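# Stand the loose counter plate upright in the dish rack

## Task

Pick up the plate lying flat on the counter and stand it upright in a free slot of the dish rack, with its bottom edge resting between the rack's two inner long wires. The plates already in the rack must still be upright in their slots, and the rack, which is not fixed, must finish resting on all four feet. The task fails if the plate is ever dropped, knocked, or allowed to slip in the grip so that its bottom edge sinks more than a few millimetres in total. That total only resets when the plate is lifted again after it has come to rest with no part of the robot touching it.

## Robot and tools

Robot: two arms, left_arm and right_arm, each with a five-finger hand. The right arm has a right hand. The left arm has a mirrored left hand. The base of left_arm sits at (+0.028, +0.277, +0.028) m and that of right_arm at (+0.056, -0.302, +0.032) m, both turned only slightly about z. A post stands behind the arms. Loose objects may occasionally get a small push from outside.

Frames: the scene frame has its origin at table-top height, halfway between the arms' nominal bases. +z is up, +x points out over the table, and left_arm is on the +y side. These are not image sides. Reported hand positions (end_effector_position, m) and orientations (end_effector_quat_wxyz) are in each arm's own base frame. They can be wrong by a few centimetres, especially at long reach. Motion offsets are expressed along the axes of that arm's current Hand target.

Hand point: a point 0.15 m out from the wrist flange along the fingers and 0.05 m in front of the palm. Its +z runs along straight fingers and +y points out of the palm. On the right hand, +x runs across the palm away from the thumb. On the left hand, +x points toward the thumb. Straight fingertips reach 0.06-0.07 m past the point, on a line 0.06 m behind it. A wrist bracket on the little-finger side extends 0.10 m across and can strike things.

Row layout (28 numbers, each -1 to 1, always all 28 even if one arm idles): left dx, dy, dz, rx, ry, rz; left little, ring, middle, index, thumb_bend, thumb_turn, force_limit, speed; then the same 14 for the right arm. The six pose numbers are an offset, not a pose. They are measured from that arm's Hand target at the start of the action, in Hand-target axes. 1.0 = 0.6 m for translation or 180 degrees for rotation, and rx, ry, rz form a single rotation vector. Every row in one action is measured from that same start. Sending the same offset again moves the arm further. Six zeros ask nothing new of that arm.

Hand numbers: each finger value and thumb_bend is an absolute target, -1 straight and +1 curled. thumb_turn is -1 beside the palm and +1 opposite the fingers. force_limit maps -1 to +1 linearly onto about 0 to 10 N at the fingertip (0 to 15 N for both thumb motors). speed runs from nearly zero at -1 up to full at +0.48 and stays full above that. At full speed, a complete finger stroke takes 0.49 s. To leave a hand unchanged, resend the eight numbers of its last executed row. If it has never had one, send hand_measured plus hand_force_limit and hand_speed. A motor starts only when its target changes by 0.002 or more. It stops at the target or at force_limit, then locks. To tighten, raise force_limit and send a target more closed than hand_measured. To loosen, send one more open. For a gentle grip, close at speed -0.94 or lower. With the thumb turned across, the hand grips objects about 0.035-0.065 m thick. Thumb tip against index pad can pinch a light thin-edged item. Fingertip positions vs. closure are listed in the hand notes, e.g. index at half closed sits near (y -0.001, z +0.020) from the point.

Tools:
execute_actions(actions, cameras): actions is a list of actions. Each action is up to 15 rows, one per 1/30 s step, and a short action repeats its last row to step 15. Images come only if actions is empty or cameras names some ('all' for every camera).
move(target, speed, blend, blocking, cameras): target is one 28-number row or a list of up to 15 rows. All offsets in every row count from the Hand targets at call start, not from the previous row. speed is the path top speed in m/s, 0.002-4.3 (default 0.25), with turns capped at twice that in rad/s. It can be one value or one per target. blend is corner rounding in m (0 means stop at each target). The total path is capped at 10 s. Paths do not avoid obstacles, and faster moves lag and overshoot more. Hand values in later targets apply on arrival. blocking=false returns after about 0.5 s while the move continues.
wait(seconds 0-3600), stop(), zoom_image(camera, region [x0,y0,x1,y1], at most 504 px each way), show_instructions(), finished_scene(scene 1). Cameras: cam_high and cam_low (504x504), cam_left_wrist and cam_right_wrist (672x504).

Results: Hand target is the last commanded pose after clipping, and the next offsets start from it. The hand often rests 1-3 cm (up to 5 cm) short of it, mostly low, from friction and weight. That gap alone does not mean contact. Resend the missing distance as an offset if needed. Orientation commands are clipped to within 40 degrees of the current orientation on each step. Small turns can shift the hand point noticeably, and some arms sag under load. hand_measured, hand_stopped_by (moving/target/force/stalled/fault) and hand_load_n list six values in motor order. A load near 0 means the grip is lost. Joint velocities, joint torques (wrapping at ±28 N m for joints 3 and 4), and step positions are also reported. A move adds a 'move:' line: done, off_target, moving, held or fault, plus limits=paced (pose clipped) or limits=held (steps withheld). MOTOR HOT appears at 85 °C. At 100 °C the arm goes limp for 30-60 s (OVER-TEMPERATURE FAULT).

Joint ranges (rad): waist ±2.880, shoulder 0-3.142, elbow 0-3.019, wrist pitch -1.693 to 1.571, wrist yaw ±1.571, wrist roll ±2.094.

Avoid: letting the plate slip or drop at all, since crockery falling more than a few cm fails the task. Also avoid knocking the other plates or tipping the rack, and ramming the table or post. Keep the two hands from touching or gripping each other, because a moderate clash can end the scene. Don't push a blocked arm onto a pose it can't reach: it keeps pressing and heats up. Back off by commanding past the hand point. Don't leave anything off the table.

Each tool is called after ">>>" in YAML: its name, and indented under it one key for each argument.

Reference images:

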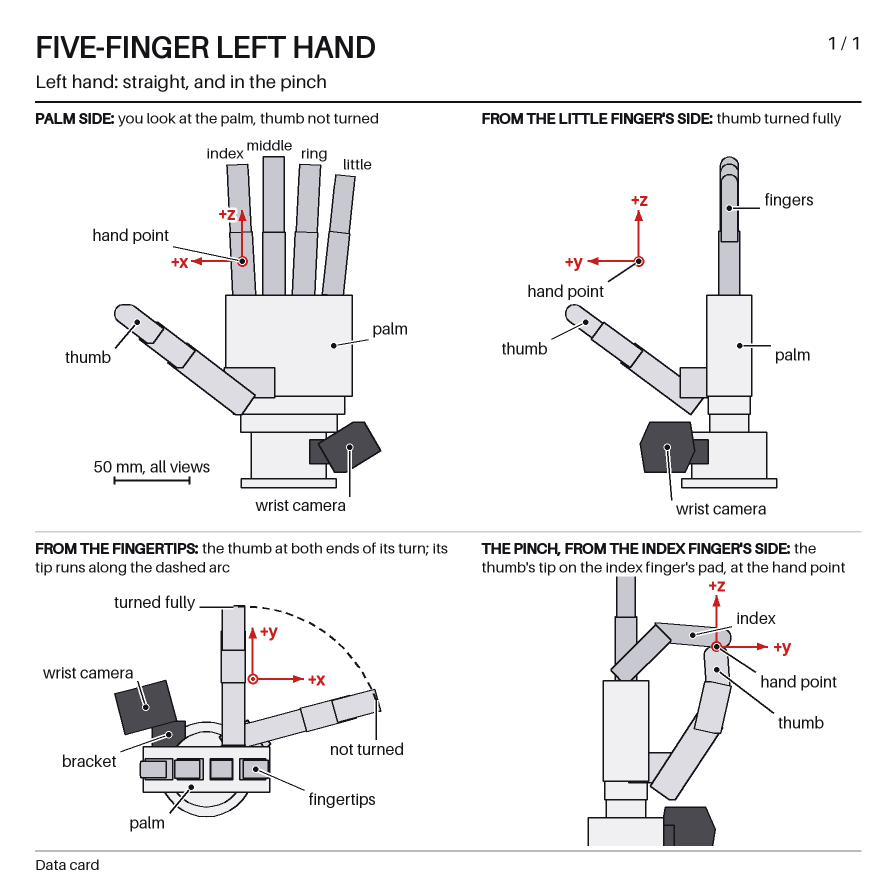

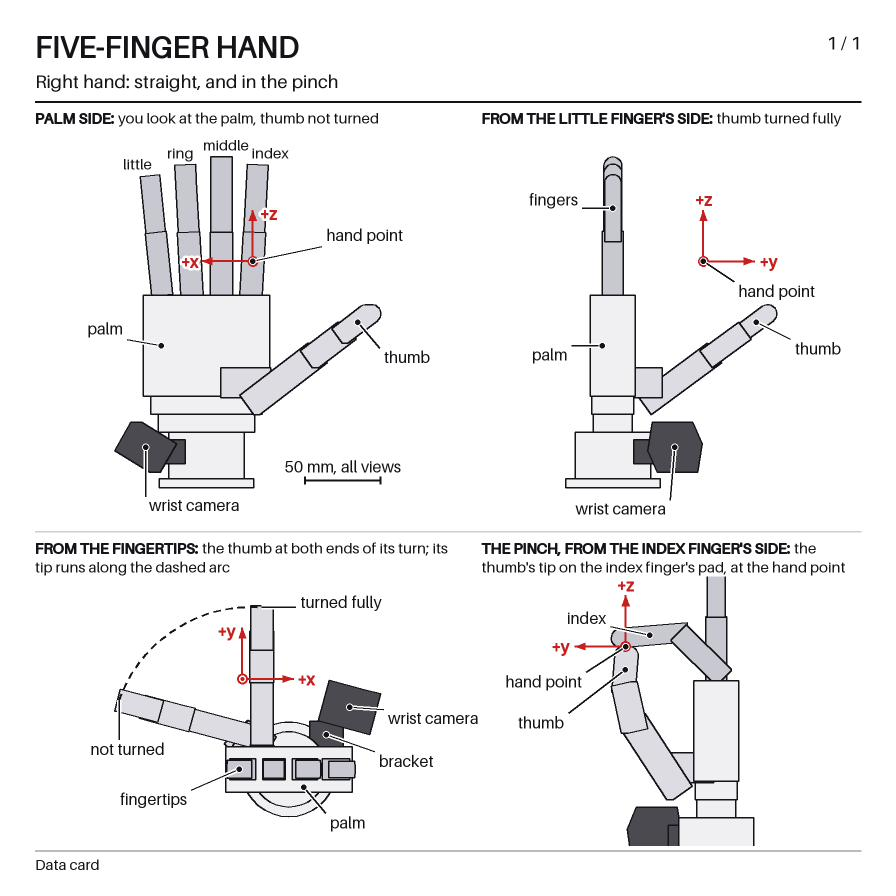

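## Session

>>> execute_actions:
  actions: []

Scene clock: 0.00 s.
left_arm: end_effector_position=(+0.8554, -0.0744, +0.2388) hand_measured=(-1.000, -1.000, -1.000, -1.000, -1.000, -1.000) hand_load_n=(+0.0, +0.0, +0.0, +0.0, +0.0, +0.0) hand_stopped_by=(target, target, target, target, target, target) hand_force_limit=0.00 hand_speed=-0.80 end_effector_quat_wxyz=(-0.223, +0.774, -0.170, +0.568) | right_arm: end_effector_position=(+0.7434, +0.1055, +0.1734) hand_measured=(-1.000, -1.000, -1.000, -1.000, -1.000, -1.000) hand_load_n=(+0.0, +0.0, +0.0, +0.0, +0.0, +0.0) hand_stopped_by=(target, target, target, target, target, target) hand_force_limit=0.00 hand_speed=-0.80 end_effector_quat_wxyz=(+0.496, -0.165, +0.698, -0.489)
Joint positions: left_arm=[-0.056 1.977 1.614 0.098 -0.207 -1.037] | right_arm=[0.279 1.897 1.182 0.672 0.825 0.592]
Joint velocities: within noise
Joint torques (N m): no reading
Heat: left arm: hottest waist 34 °C; right arm: hottest waist 39 °C.
Hand target: left_arm +0.8603, -0.0746, +0.2698; -0.226, +0.760, -0.163, +0.587 | right_arm +0.7491, +0.1072, +0.1889; +0.507, -0.156, +0.693, -0.489

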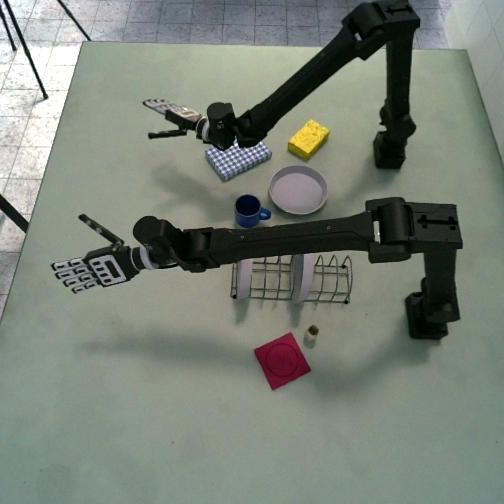

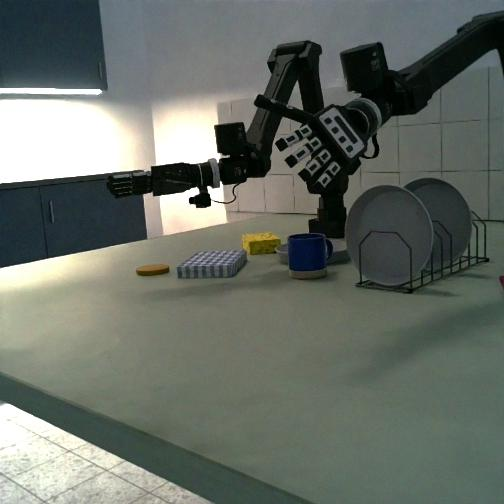

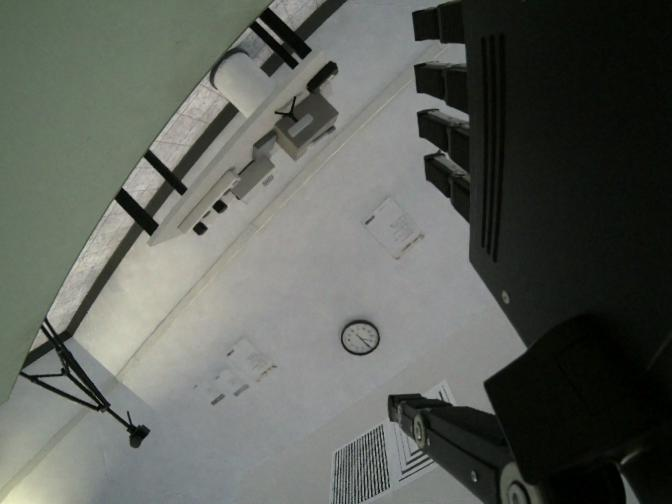

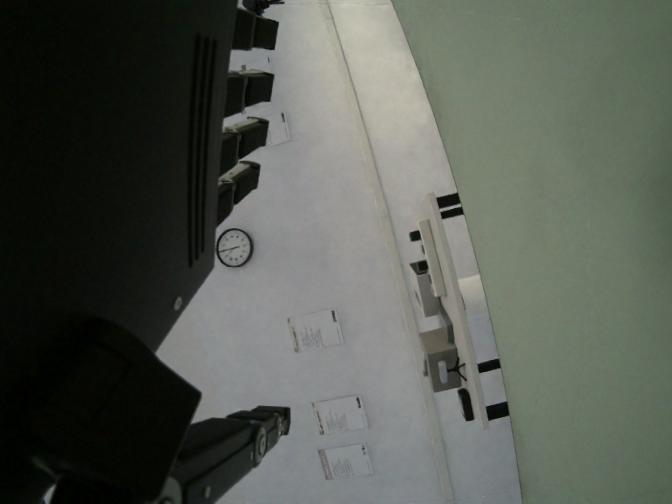

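>>> zoom_image:
  camera: "cam_high"
  region: [200, 110, 380, 245]

>>> zoom_image:
  camera: "cam_high"
  region: [220, 240, 370, 390]

>>> zoom_image:
  camera: "cam_low"
  region: [260, 160, 504, 310]

Scaled by 2.800 from the camera's image (finer frame: 720x720).

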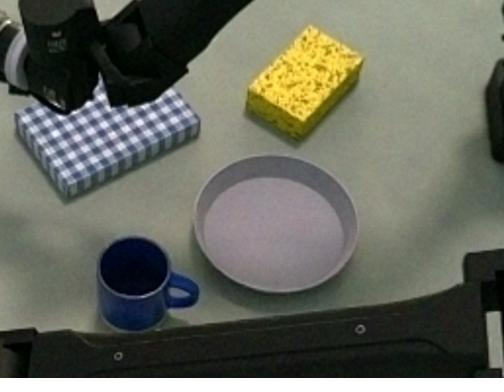

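Scaled by 3.360 from the camera's image (finer frame: 720x720).

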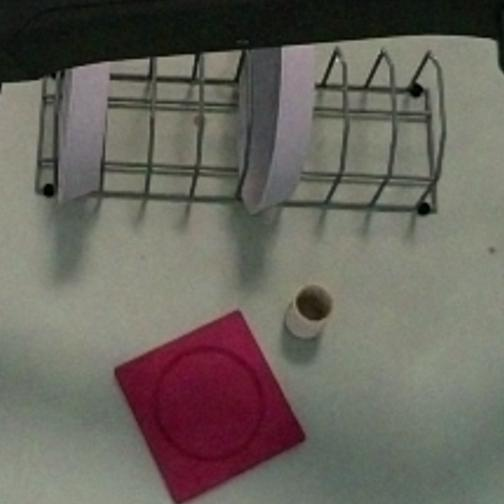

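Scaled by 2.066 from the camera's image (finer frame: 720x720).

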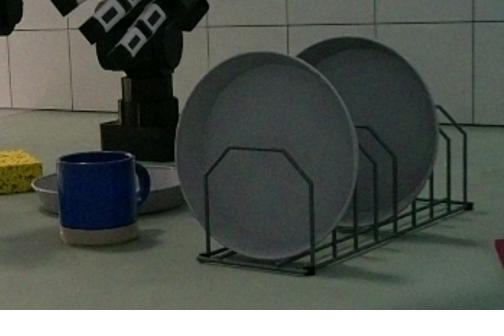

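>>> move:
  target: [0,0,0,0,0,0,-1,-1,-1,-1,-1,-1,0,-0.8,0.7713,-0.7092,0.2640,0.1528,0.2322,0.0025,-1,-1,-1,-1,-1,-1,0,-0.8]
  speed: 0.3
  cameras: ["cam_high"]

Scene clock: 310.67 s.
left_arm: end_effector_position=(+0.8554, -0.0744, +0.2388) hand_measured=(-1.000, -1.000, -1.000, -1.000, -1.000, -1.000) hand_load_n=(+0.0, +0.0, +0.0, +0.0, +0.0, +0.0) hand_stopped_by=(target, target, target, target, target, target) hand_force_limit=0.00 hand_speed=-0.80 end_effector_quat_wxyz=(-0.223, +0.774, -0.170, +0.568) | right_arm: end_effector_position=(+0.5509, -0.4988, +0.2716) hand_measured=(-1.000, -1.000, -1.000, -1.000, -1.000, -1.000) hand_load_n=(+0.0, +0.0, +0.0, +0.0, +0.0, -0.5) hand_stopped_by=(target, target, target, target, target, target) hand_force_limit=0.00 hand_speed=-0.80 end_effector_quat_wxyz=(+0.243, +0.147, +0.701, -0.654)
Joint positions: left_arm=[-0.056 1.977 1.614 0.098 -0.207 -1.037] | right_arm=[-0.597 1.734 1.247 0.448 0.823 0.592]
Joint torques (N m): left_arm=[0.67 -19.14 9.77 2.19 0.02 -0.06] | right_arm=[-1.03 -13.27 11.15 1.37 0.12 -0.07]
Heat: left arm: hottest elbow 47 °C; right arm: hottest elbow 45 °C.
Hand target: left_arm +0.8603, -0.0746, +0.2698; -0.226, +0.760, -0.163, +0.587 | right_arm +0.5625, -0.5057, +0.2884; +0.252, +0.152, +0.694, -0.657
Off the commanded pose: left_arm 0.031 m, 3 deg | right_arm 0.022 m, 2 deg.
move: off_target (right_arm)

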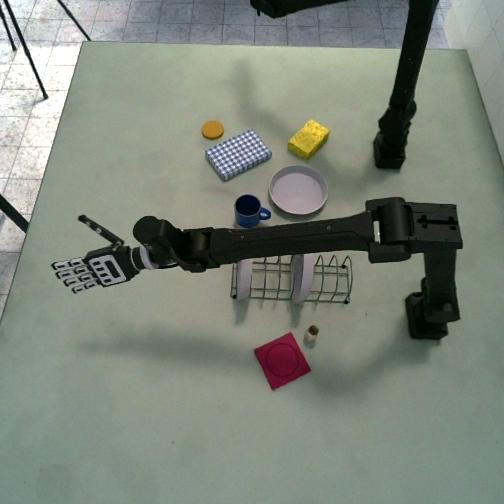

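>>> move:
  target: [0.2037,-0.0212,-0.744,-0.0722,0.0862,0.1815,-1,-1,-1,-1,-1,-1,0,-0.8,0,0,0,0,0,0,-1,-1,-1,-1,-1,-1,0,-0.8]
  speed: 0.3
  cameras: ["cam_high","cam_left_wrist"]

Scene clock: 333.23 s.
left_arm: end_effector_position=(+0.4622, -0.1880, +0.4546) hand_measured=(-1.000, -1.000, -1.000, -1.000, -1.000, -1.000) hand_load_n=(-0.5, +0.0, +0.0, +0.0, +0.0, +0.0) hand_stopped_by=(target, target, target, target, target, target) hand_force_limit=0.00 hand_speed=-0.80 end_effector_quat_wxyz=(-0.269, +0.630, -0.459, +0.565) | right_arm: end_effector_position=(+0.5509, -0.4988, +0.2716) hand_measured=(-1.000, -1.000, -1.000, -1.000, -1.000, -1.000) hand_load_n=(+0.0, +0.0, +0.0, +0.0, +0.0, -0.5) hand_stopped_by=(target, target, target, target, target, target) hand_force_limit=0.00 hand_speed=-0.80 end_effector_quat_wxyz=(+0.243, +0.147, +0.701, -0.654)
Joint positions: left_arm=[-0.325 0.967 1.149 -0.401 -0.136 -0.527] | right_arm=[-0.597 1.734 1.247 0.448 0.823 0.592]
Joint torques (N m): left_arm=[-0.62 -4.01 10.37 1.69 -0.07 0.02] | right_arm=[-1.08 -13.22 11.17 1.37 0.12 -0.07]
Heat: left arm: hottest elbow 47 °C; right arm: hottest elbow 45 °C.
Hand target: left_arm +0.4605, -0.1945, +0.4702; -0.271, +0.620, -0.462, +0.574 | right_arm +0.5625, -0.5057, +0.2884; +0.252, +0.152, +0.694, -0.657
Off the commanded pose: left_arm 0.017 m, 2 deg | right_arm 0.022 m, 2 deg.
move: off_target (left_arm)

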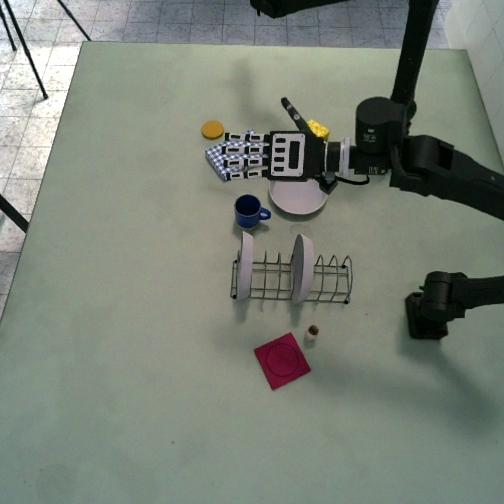

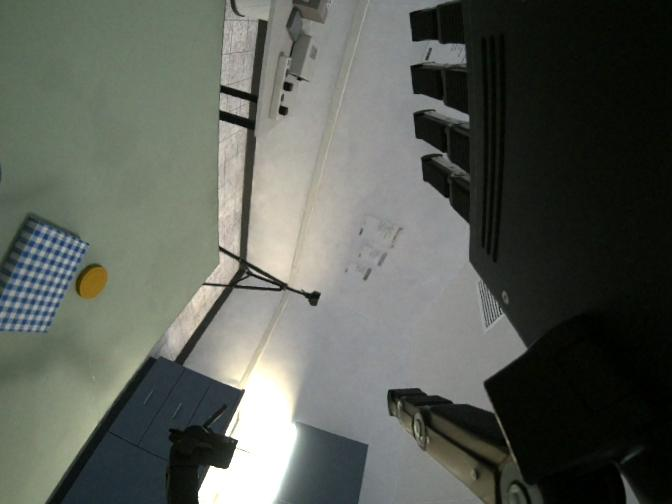

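>>> wait:
  seconds: 0.1
  cameras: ["all"]

>>> zoom_image:
  camera: "cam_high"
  region: [210, 160, 370, 320]

>>> zoom_image:
  camera: "cam_low"
  region: [254, 0, 504, 250]

Scene clock: 343.33 s.
left_arm: end_effector_position=(+0.4621, -0.1880, +0.4544) hand_measured=(-1.000, -1.000, -1.000, -1.000, -1.000, -1.000) hand_load_n=(+0.0, +0.0, +0.0, +0.0, +0.0, +0.0) hand_stopped_by=(target, target, target, target, target, target) hand_force_limit=0.00 hand_speed=-0.80 end_effector_quat_wxyz=(-0.269, +0.630, -0.460, +0.565) | right_arm: end_effector_position=(+0.5509, -0.4988, +0.2716) hand_measured=(-1.000, -1.000, -1.000, -1.000, -1.000, -1.000) hand_load_n=(+0.0, +0.0, +0.0, +0.0, +0.0, -0.5) hand_stopped_by=(target, target, target, target, target, target) hand_force_limit=0.00 hand_speed=-0.80 end_effector_quat_wxyz=(+0.243, +0.147, +0.701, -0.654)
Joint positions: left_arm=[-0.325 0.967 1.149 -0.402 -0.136 -0.526] | right_arm=[-0.597 1.734 1.247 0.448 0.823 0.592]
Joint torques (N m): left_arm=[-0.62 -4.01 10.37 1.69 -0.06 0.05] | right_arm=[-1.08 -13.16 11.17 1.39 0.12 -0.07]
Heat: left arm: hottest elbow 46 °C; right arm: hottest elbow 46 °C.
Hand target: left_arm +0.4605, -0.1945, +0.4701; -0.271, +0.620, -0.462, +0.574 | right_arm +0.5625, -0.5057, +0.2884; +0.252, +0.152, +0.694, -0.657
Off the commanded pose: left_arm 0.017 m, 2 deg | right_arm 0.022 m, 2 deg.
wait: 0.10 s; at rest from the start

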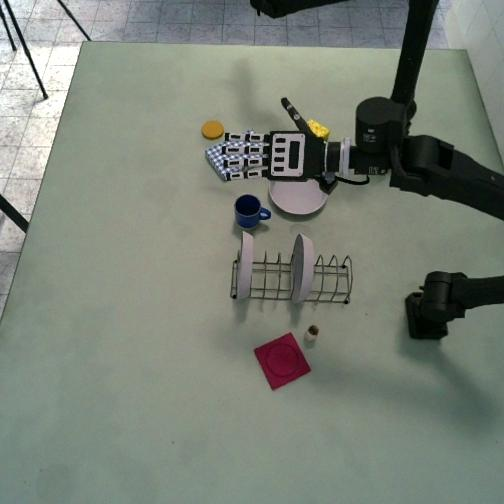

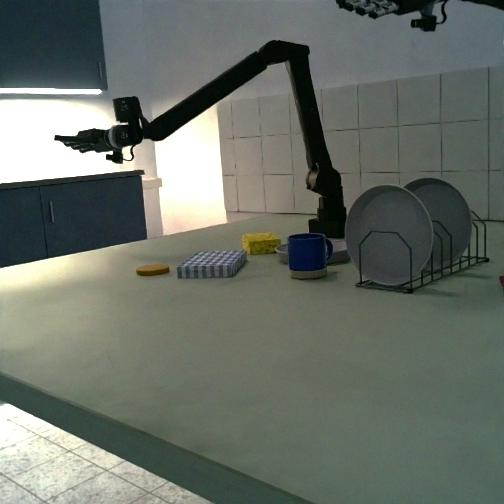

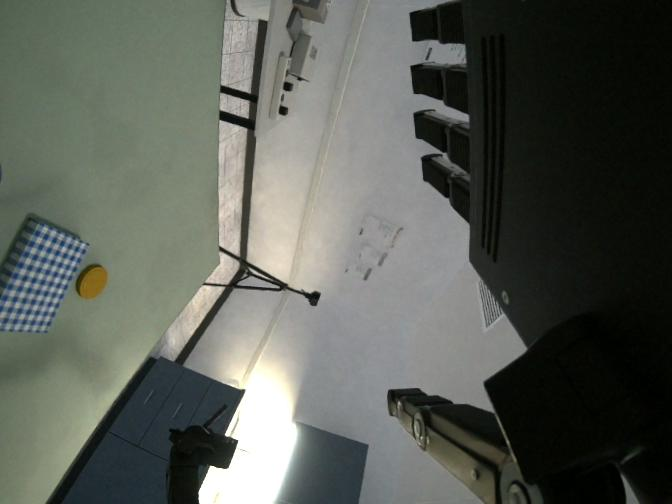

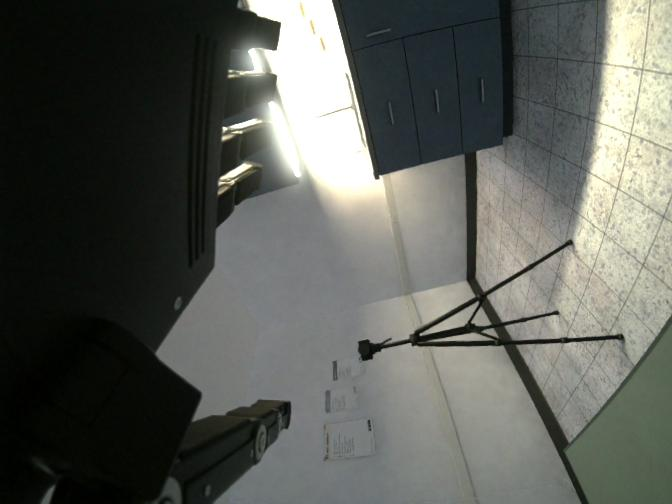

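Scaled by 3.150 from the camera's image (finer frame: 720x720).

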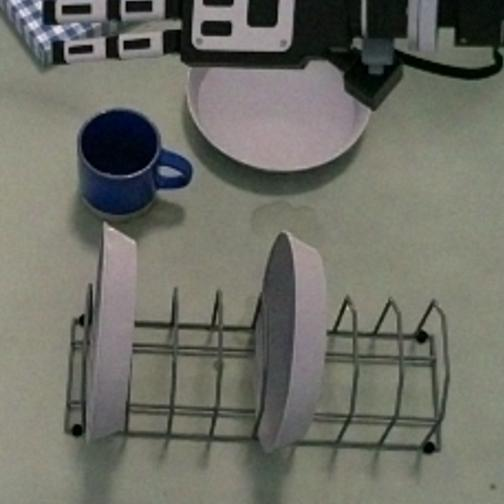

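Scaled by 2.016 from the camera's image (finer frame: 720x720).

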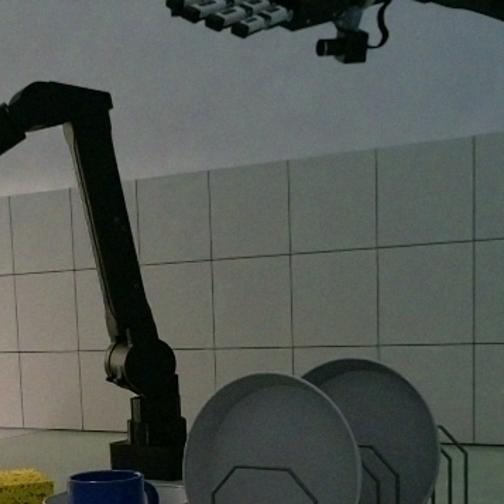

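>>> move:
  target: [0.1138,0.5932,-0.0548,-0.0722,0.0862,0.1815,-1,-1,-1,-1,-1,-1,0,-0.8,0,0,0,0,0,0,-1,-1,-1,-1,-1,-1,0,-0.8]
  speed: 0.2
  cameras: ["all"]

Scene clock: 417.53 s.
left_arm: end_effector_position=(+0.3312, -0.3924, +0.1943) hand_measured=(-1.000, -1.000, -1.000, -1.000, -1.000, -1.000) hand_load_n=(-0.5, +0.0, +0.0, +0.0, +0.0, +0.0) hand_stopped_by=(target, target, target, target, target, target) hand_force_limit=0.00 hand_speed=-0.80 end_effector_quat_wxyz=(+0.285, -0.418, +0.711, -0.488) | right_arm: end_effector_position=(+0.5509, -0.4988, +0.2716) hand_measured=(-1.000, -1.000, -1.000, -1.000, -1.000, -1.000) hand_load_n=(-0.5, +0.0, -0.5, +0.0, +0.0, +0.0) hand_stopped_by=(target, target, target, target, target, target) hand_force_limit=0.00 hand_speed=-0.80 end_effector_quat_wxyz=(+0.243, +0.147, +0.701, -0.654)
Joint positions: left_arm=[-0.945 1.173 0.751 0.019 -0.403 -0.169] | right_arm=[-0.597 1.734 1.247 0.448 0.823 0.592]
Joint torques (N m): left_arm=[-0.38 -5.83 8.25 2.51 -0.16 0.06] | right_arm=[-1.08 -13.16 11.17 1.37 0.12 -0.07]
Heat: left arm: hottest elbow 47 °C; right arm: hottest elbow 50 °C.
Hand target: left_arm +0.3301, -0.4001, +0.1997; +0.286, -0.410, +0.710, -0.497 | right_arm +0.5625, -0.5057, +0.2884; +0.252, +0.152, +0.694, -0.657
Off the commanded pose: left_arm 0.009 m, 1 deg | right_arm 0.022 m, 2 deg.
move: done

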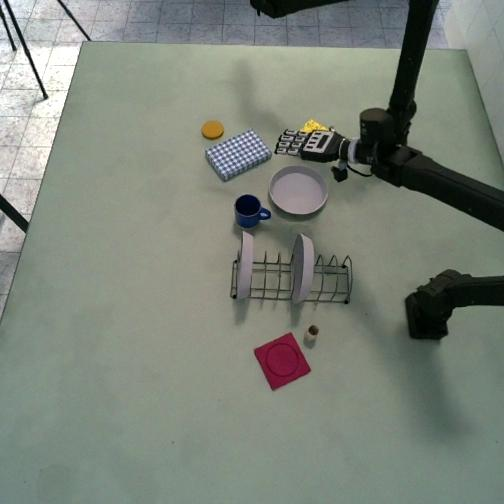

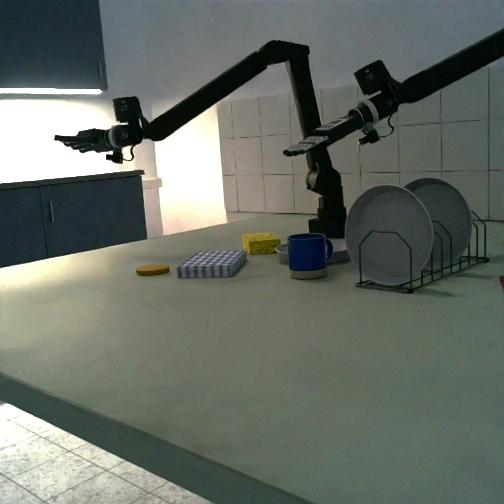

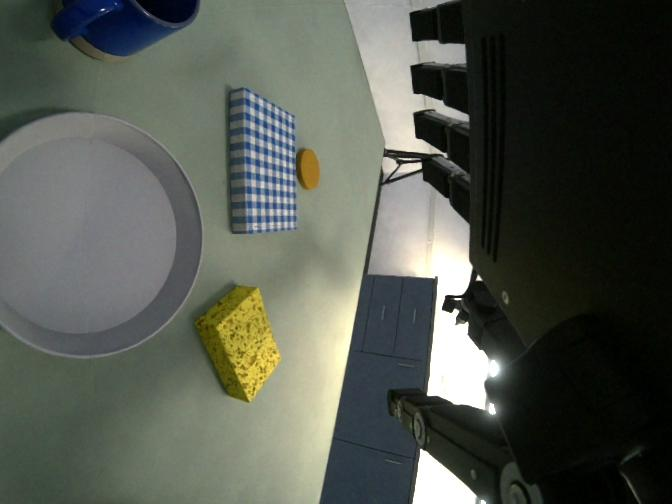

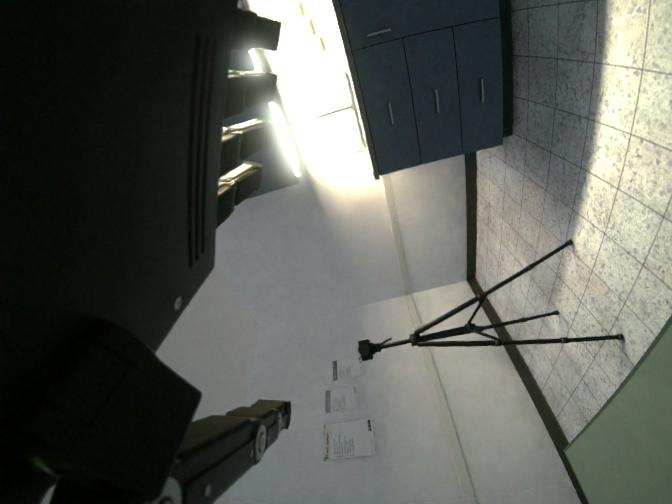

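>>> zoom_image:
  camera: "cam_left_wrist"
  region: [380, 0, 520, 220]

>>> zoom_image:
  camera: "cam_left_wrist"
  region: [340, 340, 560, 504]

>>> zoom_image:
  camera: "cam_high"
  region: [250, 90, 450, 250]

Scaled by 2.291 from the camera's image (finer frame: 960x720).

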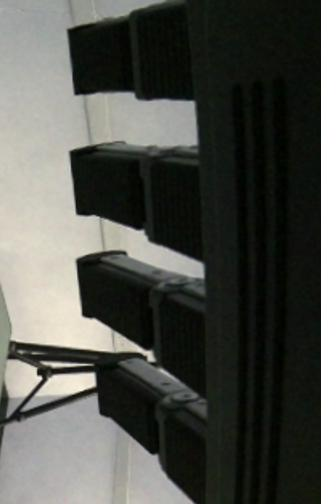

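Scaled by 2.291 from the camera's image (finer frame: 960x720).

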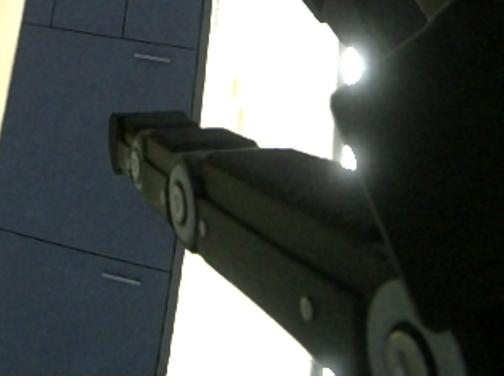

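Scaled by 2.520 from the camera's image (finer frame: 720x720).

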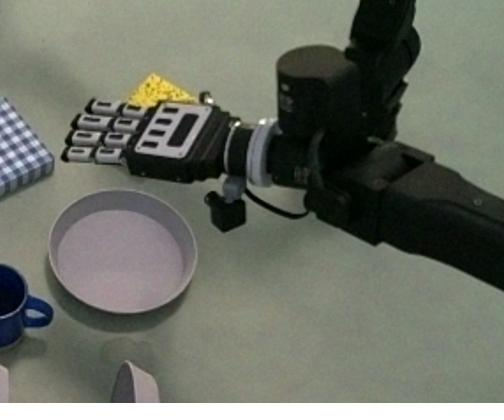

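>>> move:
  target: [0.0543,0.1712,-0.0415,0.0278,0,0,1,1,0,0,-0.6,1,0,-0.3,0,0,0,0,0,0,-1,-1,-1,-1,-1,-1,0,-0.8]
  speed: 0.15
  cameras: ["all"]

>>> zoom_image:
  camera: "cam_high"
  region: [250, 100, 410, 260]

>>> zoom_image:
  camera: "cam_low"
  region: [230, 120, 430, 320]

Scene clock: 601.50 s.
left_arm: end_effector_position=(+0.2673, -0.3920, +0.1105) hand_measured=(+1.000, +1.000, +0.000, +0.000, -0.600, +1.000) hand_load_n=(+0.0, +0.0, +0.0, +0.0, +0.0, +0.0) hand_stopped_by=(target, target, target, target, target, target) hand_force_limit=0.00 hand_speed=-0.30 end_effector_quat_wxyz=(+0.309, -0.399, +0.690, -0.519) | right_arm: end_effector_position=(+0.5509, -0.4988, +0.2716) hand_measured=(-1.000, -1.000, -1.000, -1.000, -1.000, -1.000) hand_load_n=(+0.0, +0.0, +0.0, +0.0, +0.0, +0.0) hand_stopped_by=(target, target, target, target, target, target) hand_force_limit=0.00 hand_speed=-0.80 end_effector_quat_wxyz=(+0.243, +0.147, +0.701, -0.654)
Joint positions: left_arm=[-1.129 1.253 0.482 0.44 -0.593 -0.177] | right_arm=[-0.597 1.734 1.247 0.448 0.823 0.592]
Joint torques (N m): left_arm=[-0.62 -4.78 6.54 2.43 -0.18 -0.1] | right_arm=[-1.08 -13.16 11.17 1.36 0.12 -0.07]
Heat: left arm: hottest elbow 43 °C; right arm: hottest elbow 54 °C.
Hand target: left_arm +0.2630, -0.3991, +0.1118; +0.304, -0.397, +0.687, -0.527 | right_arm +0.5625, -0.5057, +0.2884; +0.252, +0.152, +0.694, -0.657
Off the commanded pose: left_arm 0.008 m, 1 deg | right_arm 0.022 m, 2 deg.
move: done

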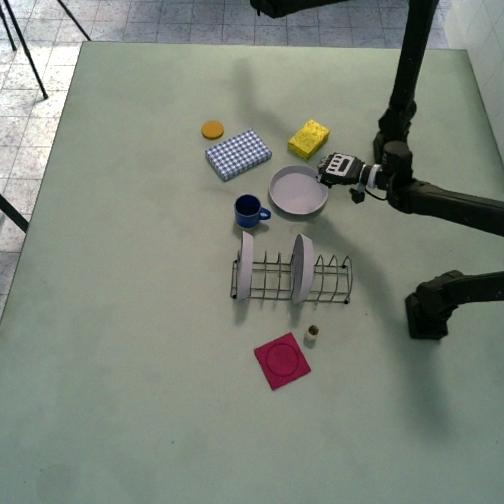

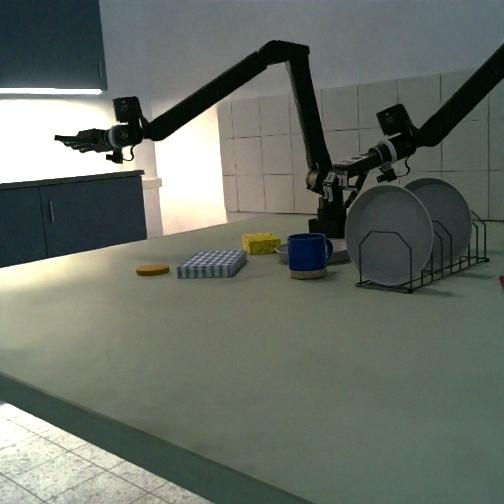

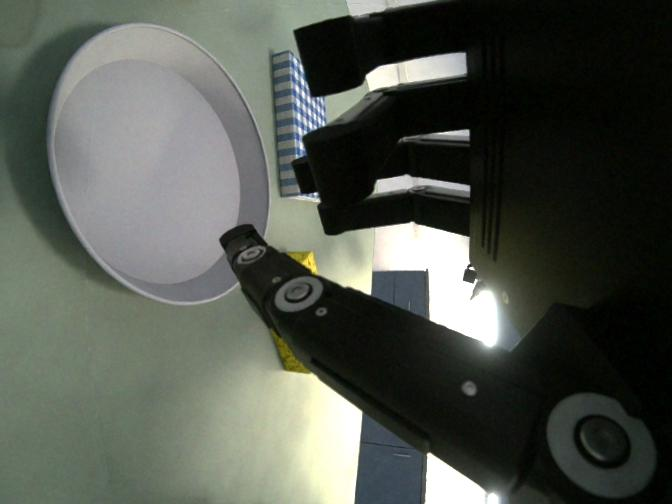

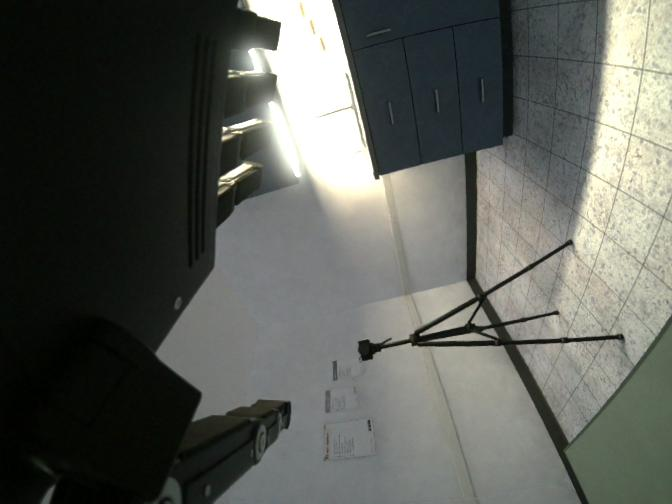

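Scaled by 3.150 from the camera's image (finer frame: 720x720).

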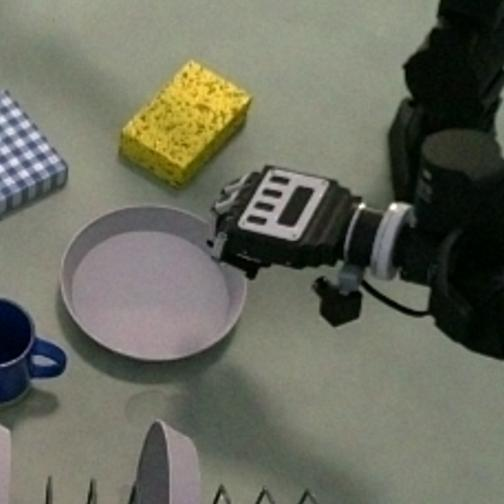

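Scaled by 2.520 from the camera's image (finer frame: 720x720).

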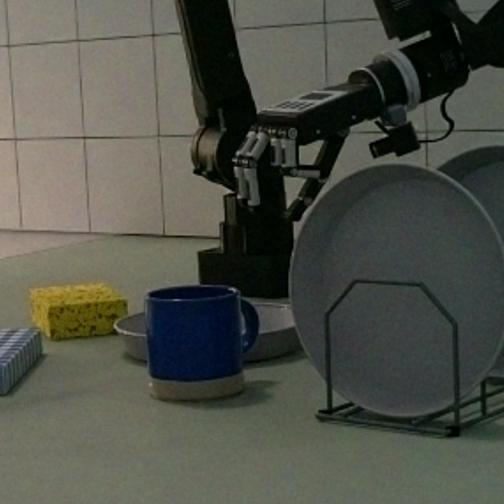

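>>> move:
  target: [-0.009,0.1097,-0.0098,0,0,0,1,1,0,0,-0.6,1,0,-0.3,0,0,0,0,0,0,-1,-1,-1,-1,-1,-1,0,-0.8]
  speed: 0.1
  cameras: ["all"]

>>> zoom_image:
  camera: "cam_left_wrist"
  region: [60, 60, 400, 360]

>>> zoom_image:
  camera: "cam_high"
  region: [260, 120, 380, 240]

>>> zoom_image:
  camera: "cam_low"
  region: [270, 160, 410, 300]

Scene clock: 692.30 s.
left_arm: end_effector_position=(+0.2509, -0.3774, +0.0495) hand_measured=(+1.000, +1.000, +0.000, +0.000, -0.600, +1.000) hand_load_n=(+0.0, +0.0, +0.0, +0.0, +0.0, +0.0) hand_stopped_by=(target, target, target, target, target, target) hand_force_limit=0.00 hand_speed=-0.30 end_effector_quat_wxyz=(+0.309, -0.398, +0.689, -0.520) | right_arm: end_effector_position=(+0.5509, -0.4988, +0.2716) hand_measured=(-1.000, -1.000, -1.000, -1.000, -1.000, -1.000) hand_load_n=(+0.0, +0.0, +0.0, +0.0, +0.0, +0.0) hand_stopped_by=(target, target, target, target, target, target) hand_force_limit=0.00 hand_speed=-0.80 end_effector_quat_wxyz=(+0.243, +0.147, +0.701, -0.654)
Joint positions: left_arm=[-1.159 1.417 0.37 0.713 -0.622 -0.188] | right_arm=[-0.597 1.734 1.247 0.448 0.823 0.592]
Joint torques (N m): left_arm=[-0.62 -5.07 4.9 2.54 -0.19 -0.11] | right_arm=[-1.03 -13.16 11.15 1.39 0.12 -0.07]
Heat: left arm: hottest elbow 41 °C; right arm: hottest elbow 55 °C.
Hand target: left_arm +0.2460, -0.3832, +0.0499; +0.304, -0.397, +0.687, -0.527 | right_arm +0.5625, -0.5057, +0.2884; +0.252, +0.152, +0.694, -0.657
Off the commanded pose: left_arm 0.008 m, 1 deg | right_arm 0.022 m, 2 deg.
move: done

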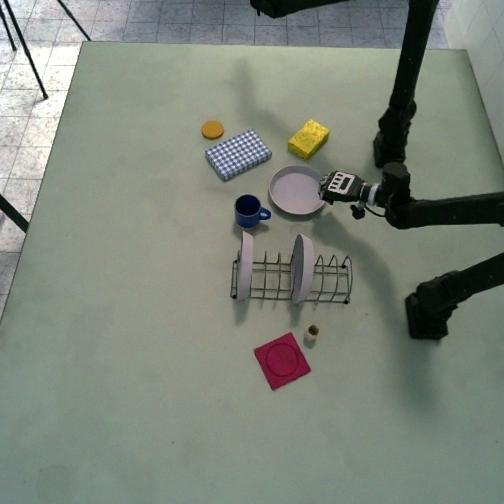

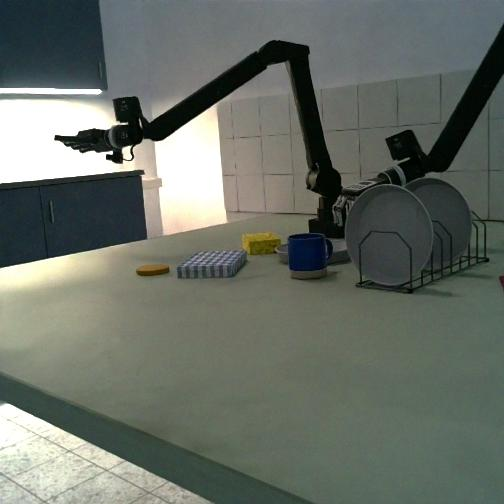

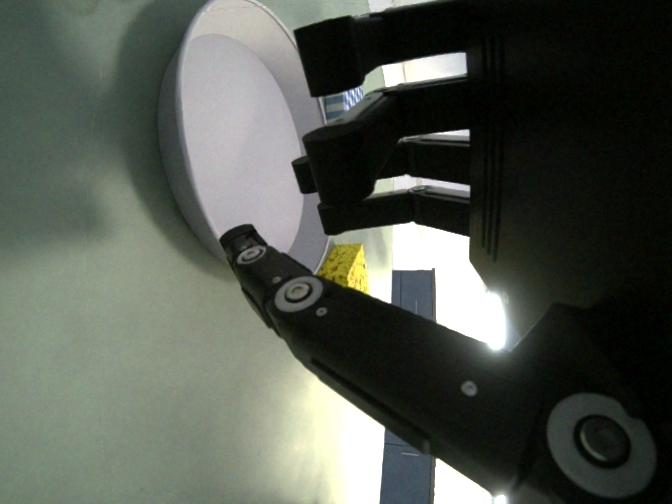

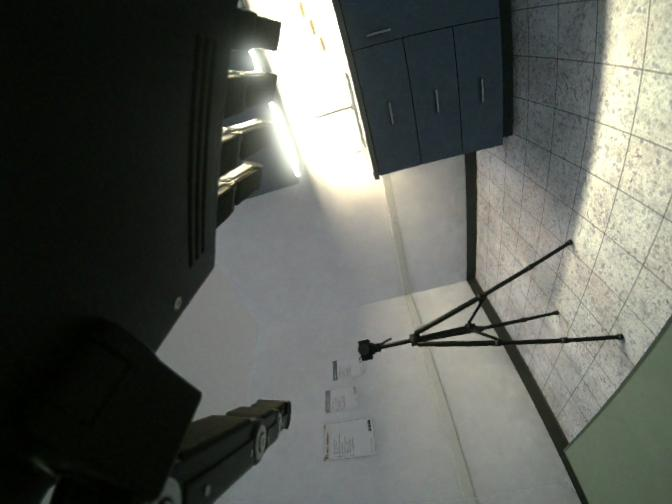

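Scaled by 1.482 from the camera's image (finer frame: 960x720).

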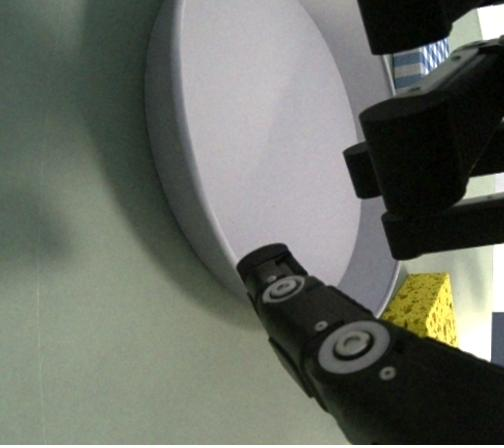

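Scaled by 4.200 from the camera's image (finer frame: 720x720).

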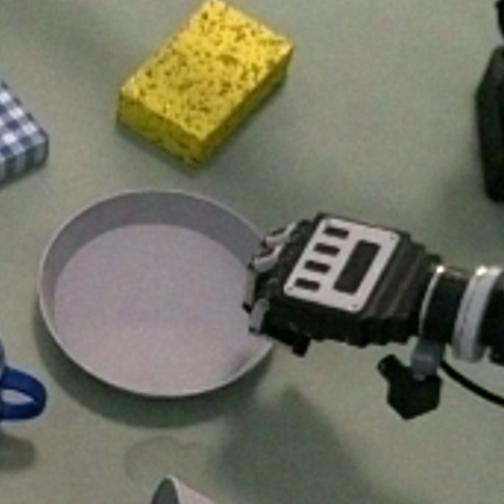

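Scaled by 3.600 from the camera's image (finer frame: 720x720).

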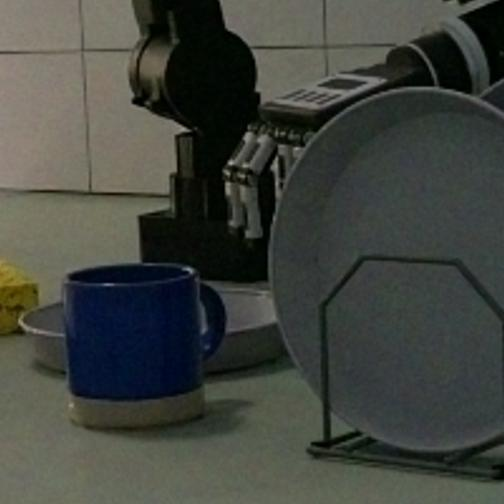

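>>> move:
  target: [-0.0027,0.0618,0.0108,0,0,0,1,1,0,0,-0.4,1,0,-0.3,0,0,0,0,0,0,-1,-1,-1,-1,-1,-1,0,-0.8]
  speed: 0.05
  cameras: ["all"]

>>> zoom_image:
  camera: "cam_left_wrist"
  region: [150, 60, 400, 320]

>>> zoom_image:
  camera: "cam_high"
  region: [280, 150, 380, 250]

Scene clock: 744.50 s.
left_arm: end_effector_position=(+0.2494, -0.3753, +0.0126) hand_measured=(+1.000, +1.000, +0.000, +0.000, -0.400, +1.000) hand_load_n=(+0.0, +0.0, +0.0, +0.0, +0.0, +0.0) hand_stopped_by=(target, target, target, target, target, target) hand_force_limit=0.00 hand_speed=-0.30 end_effector_quat_wxyz=(+0.309, -0.399, +0.689, -0.521) | right_arm: end_effector_position=(+0.5509, -0.4988, +0.2716) hand_measured=(-1.000, -1.000, -1.000, -1.000, -1.000, -1.000) hand_load_n=(+0.0, +0.0, +0.0, +0.0, +0.0, +0.0) hand_stopped_by=(target, target, target, target, target, target) hand_force_limit=0.00 hand_speed=-0.80 end_effector_quat_wxyz=(+0.243, +0.147, +0.701, -0.654)
Joint positions: left_arm=[-1.161 1.585 0.345 0.905 -0.624 -0.189] | right_arm=[-0.597 1.734 1.247 0.448 0.823 0.592]
Joint torques (N m): left_arm=[-0.62 -5.89 3.58 2.37 -0.18 -0.11] | right_arm=[-1.08 -13.16 11.17 1.37 0.12 -0.07]
Heat: left arm: hottest elbow 40 °C; right arm: hottest elbow 55 °C.
Hand target: left_arm +0.2440, -0.3800, +0.0123; +0.304, -0.397, +0.687, -0.527 | right_arm +0.5625, -0.5057, +0.2884; +0.252, +0.152, +0.694, -0.657
Off the commanded pose: left_arm 0.007 m, 1 deg | right_arm 0.022 m, 2 deg.
move: done

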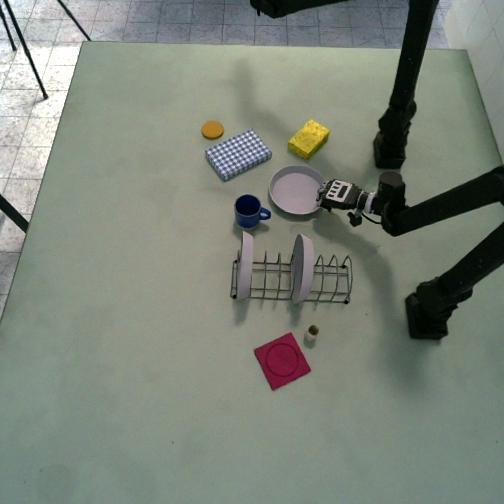

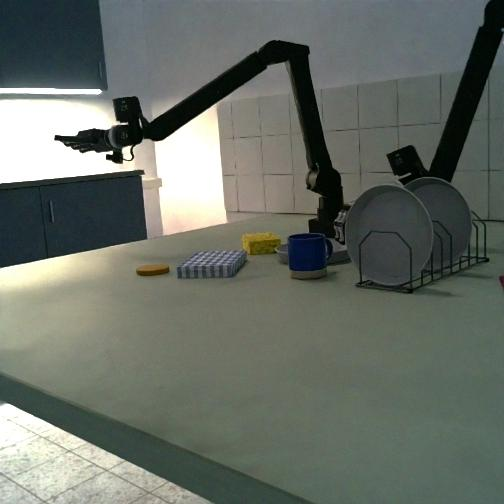

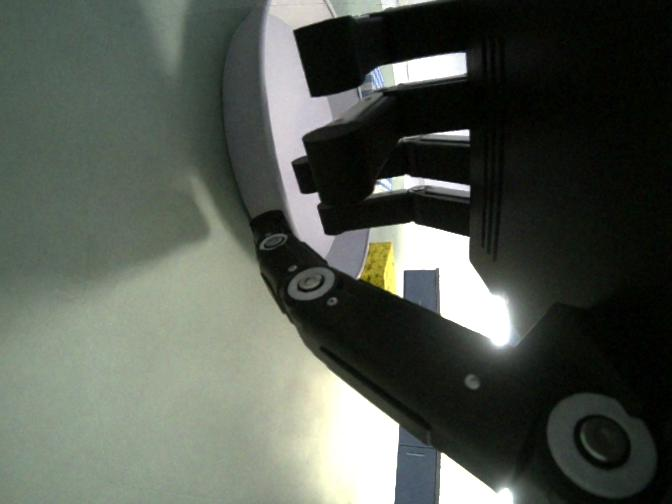

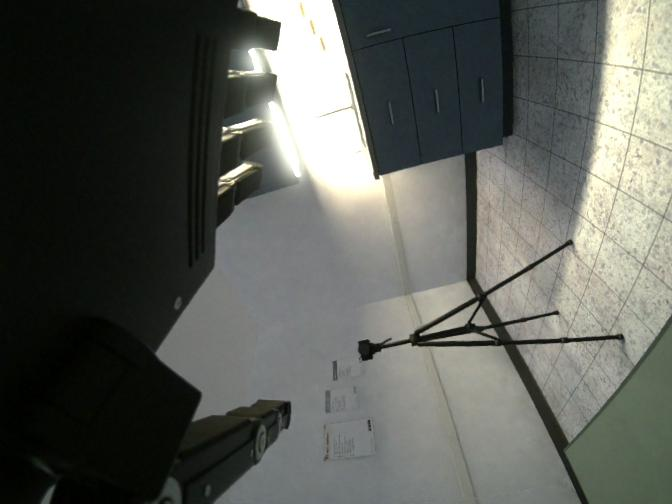

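Scaled by 1.938 from the camera's image (finer frame: 960x720).

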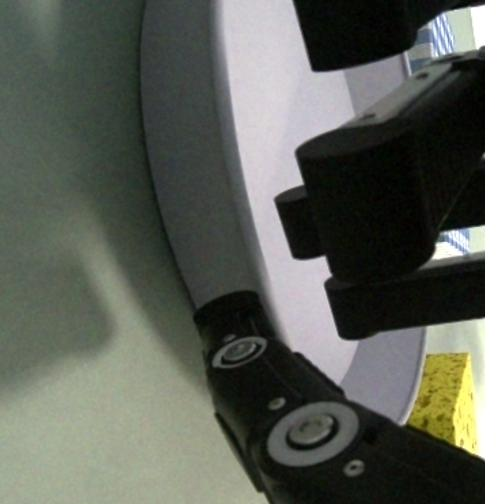

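Scaled by 5.040 from the camera's image (finer frame: 720x720).

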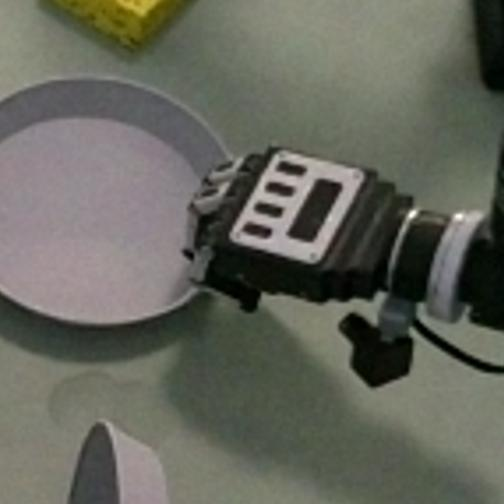

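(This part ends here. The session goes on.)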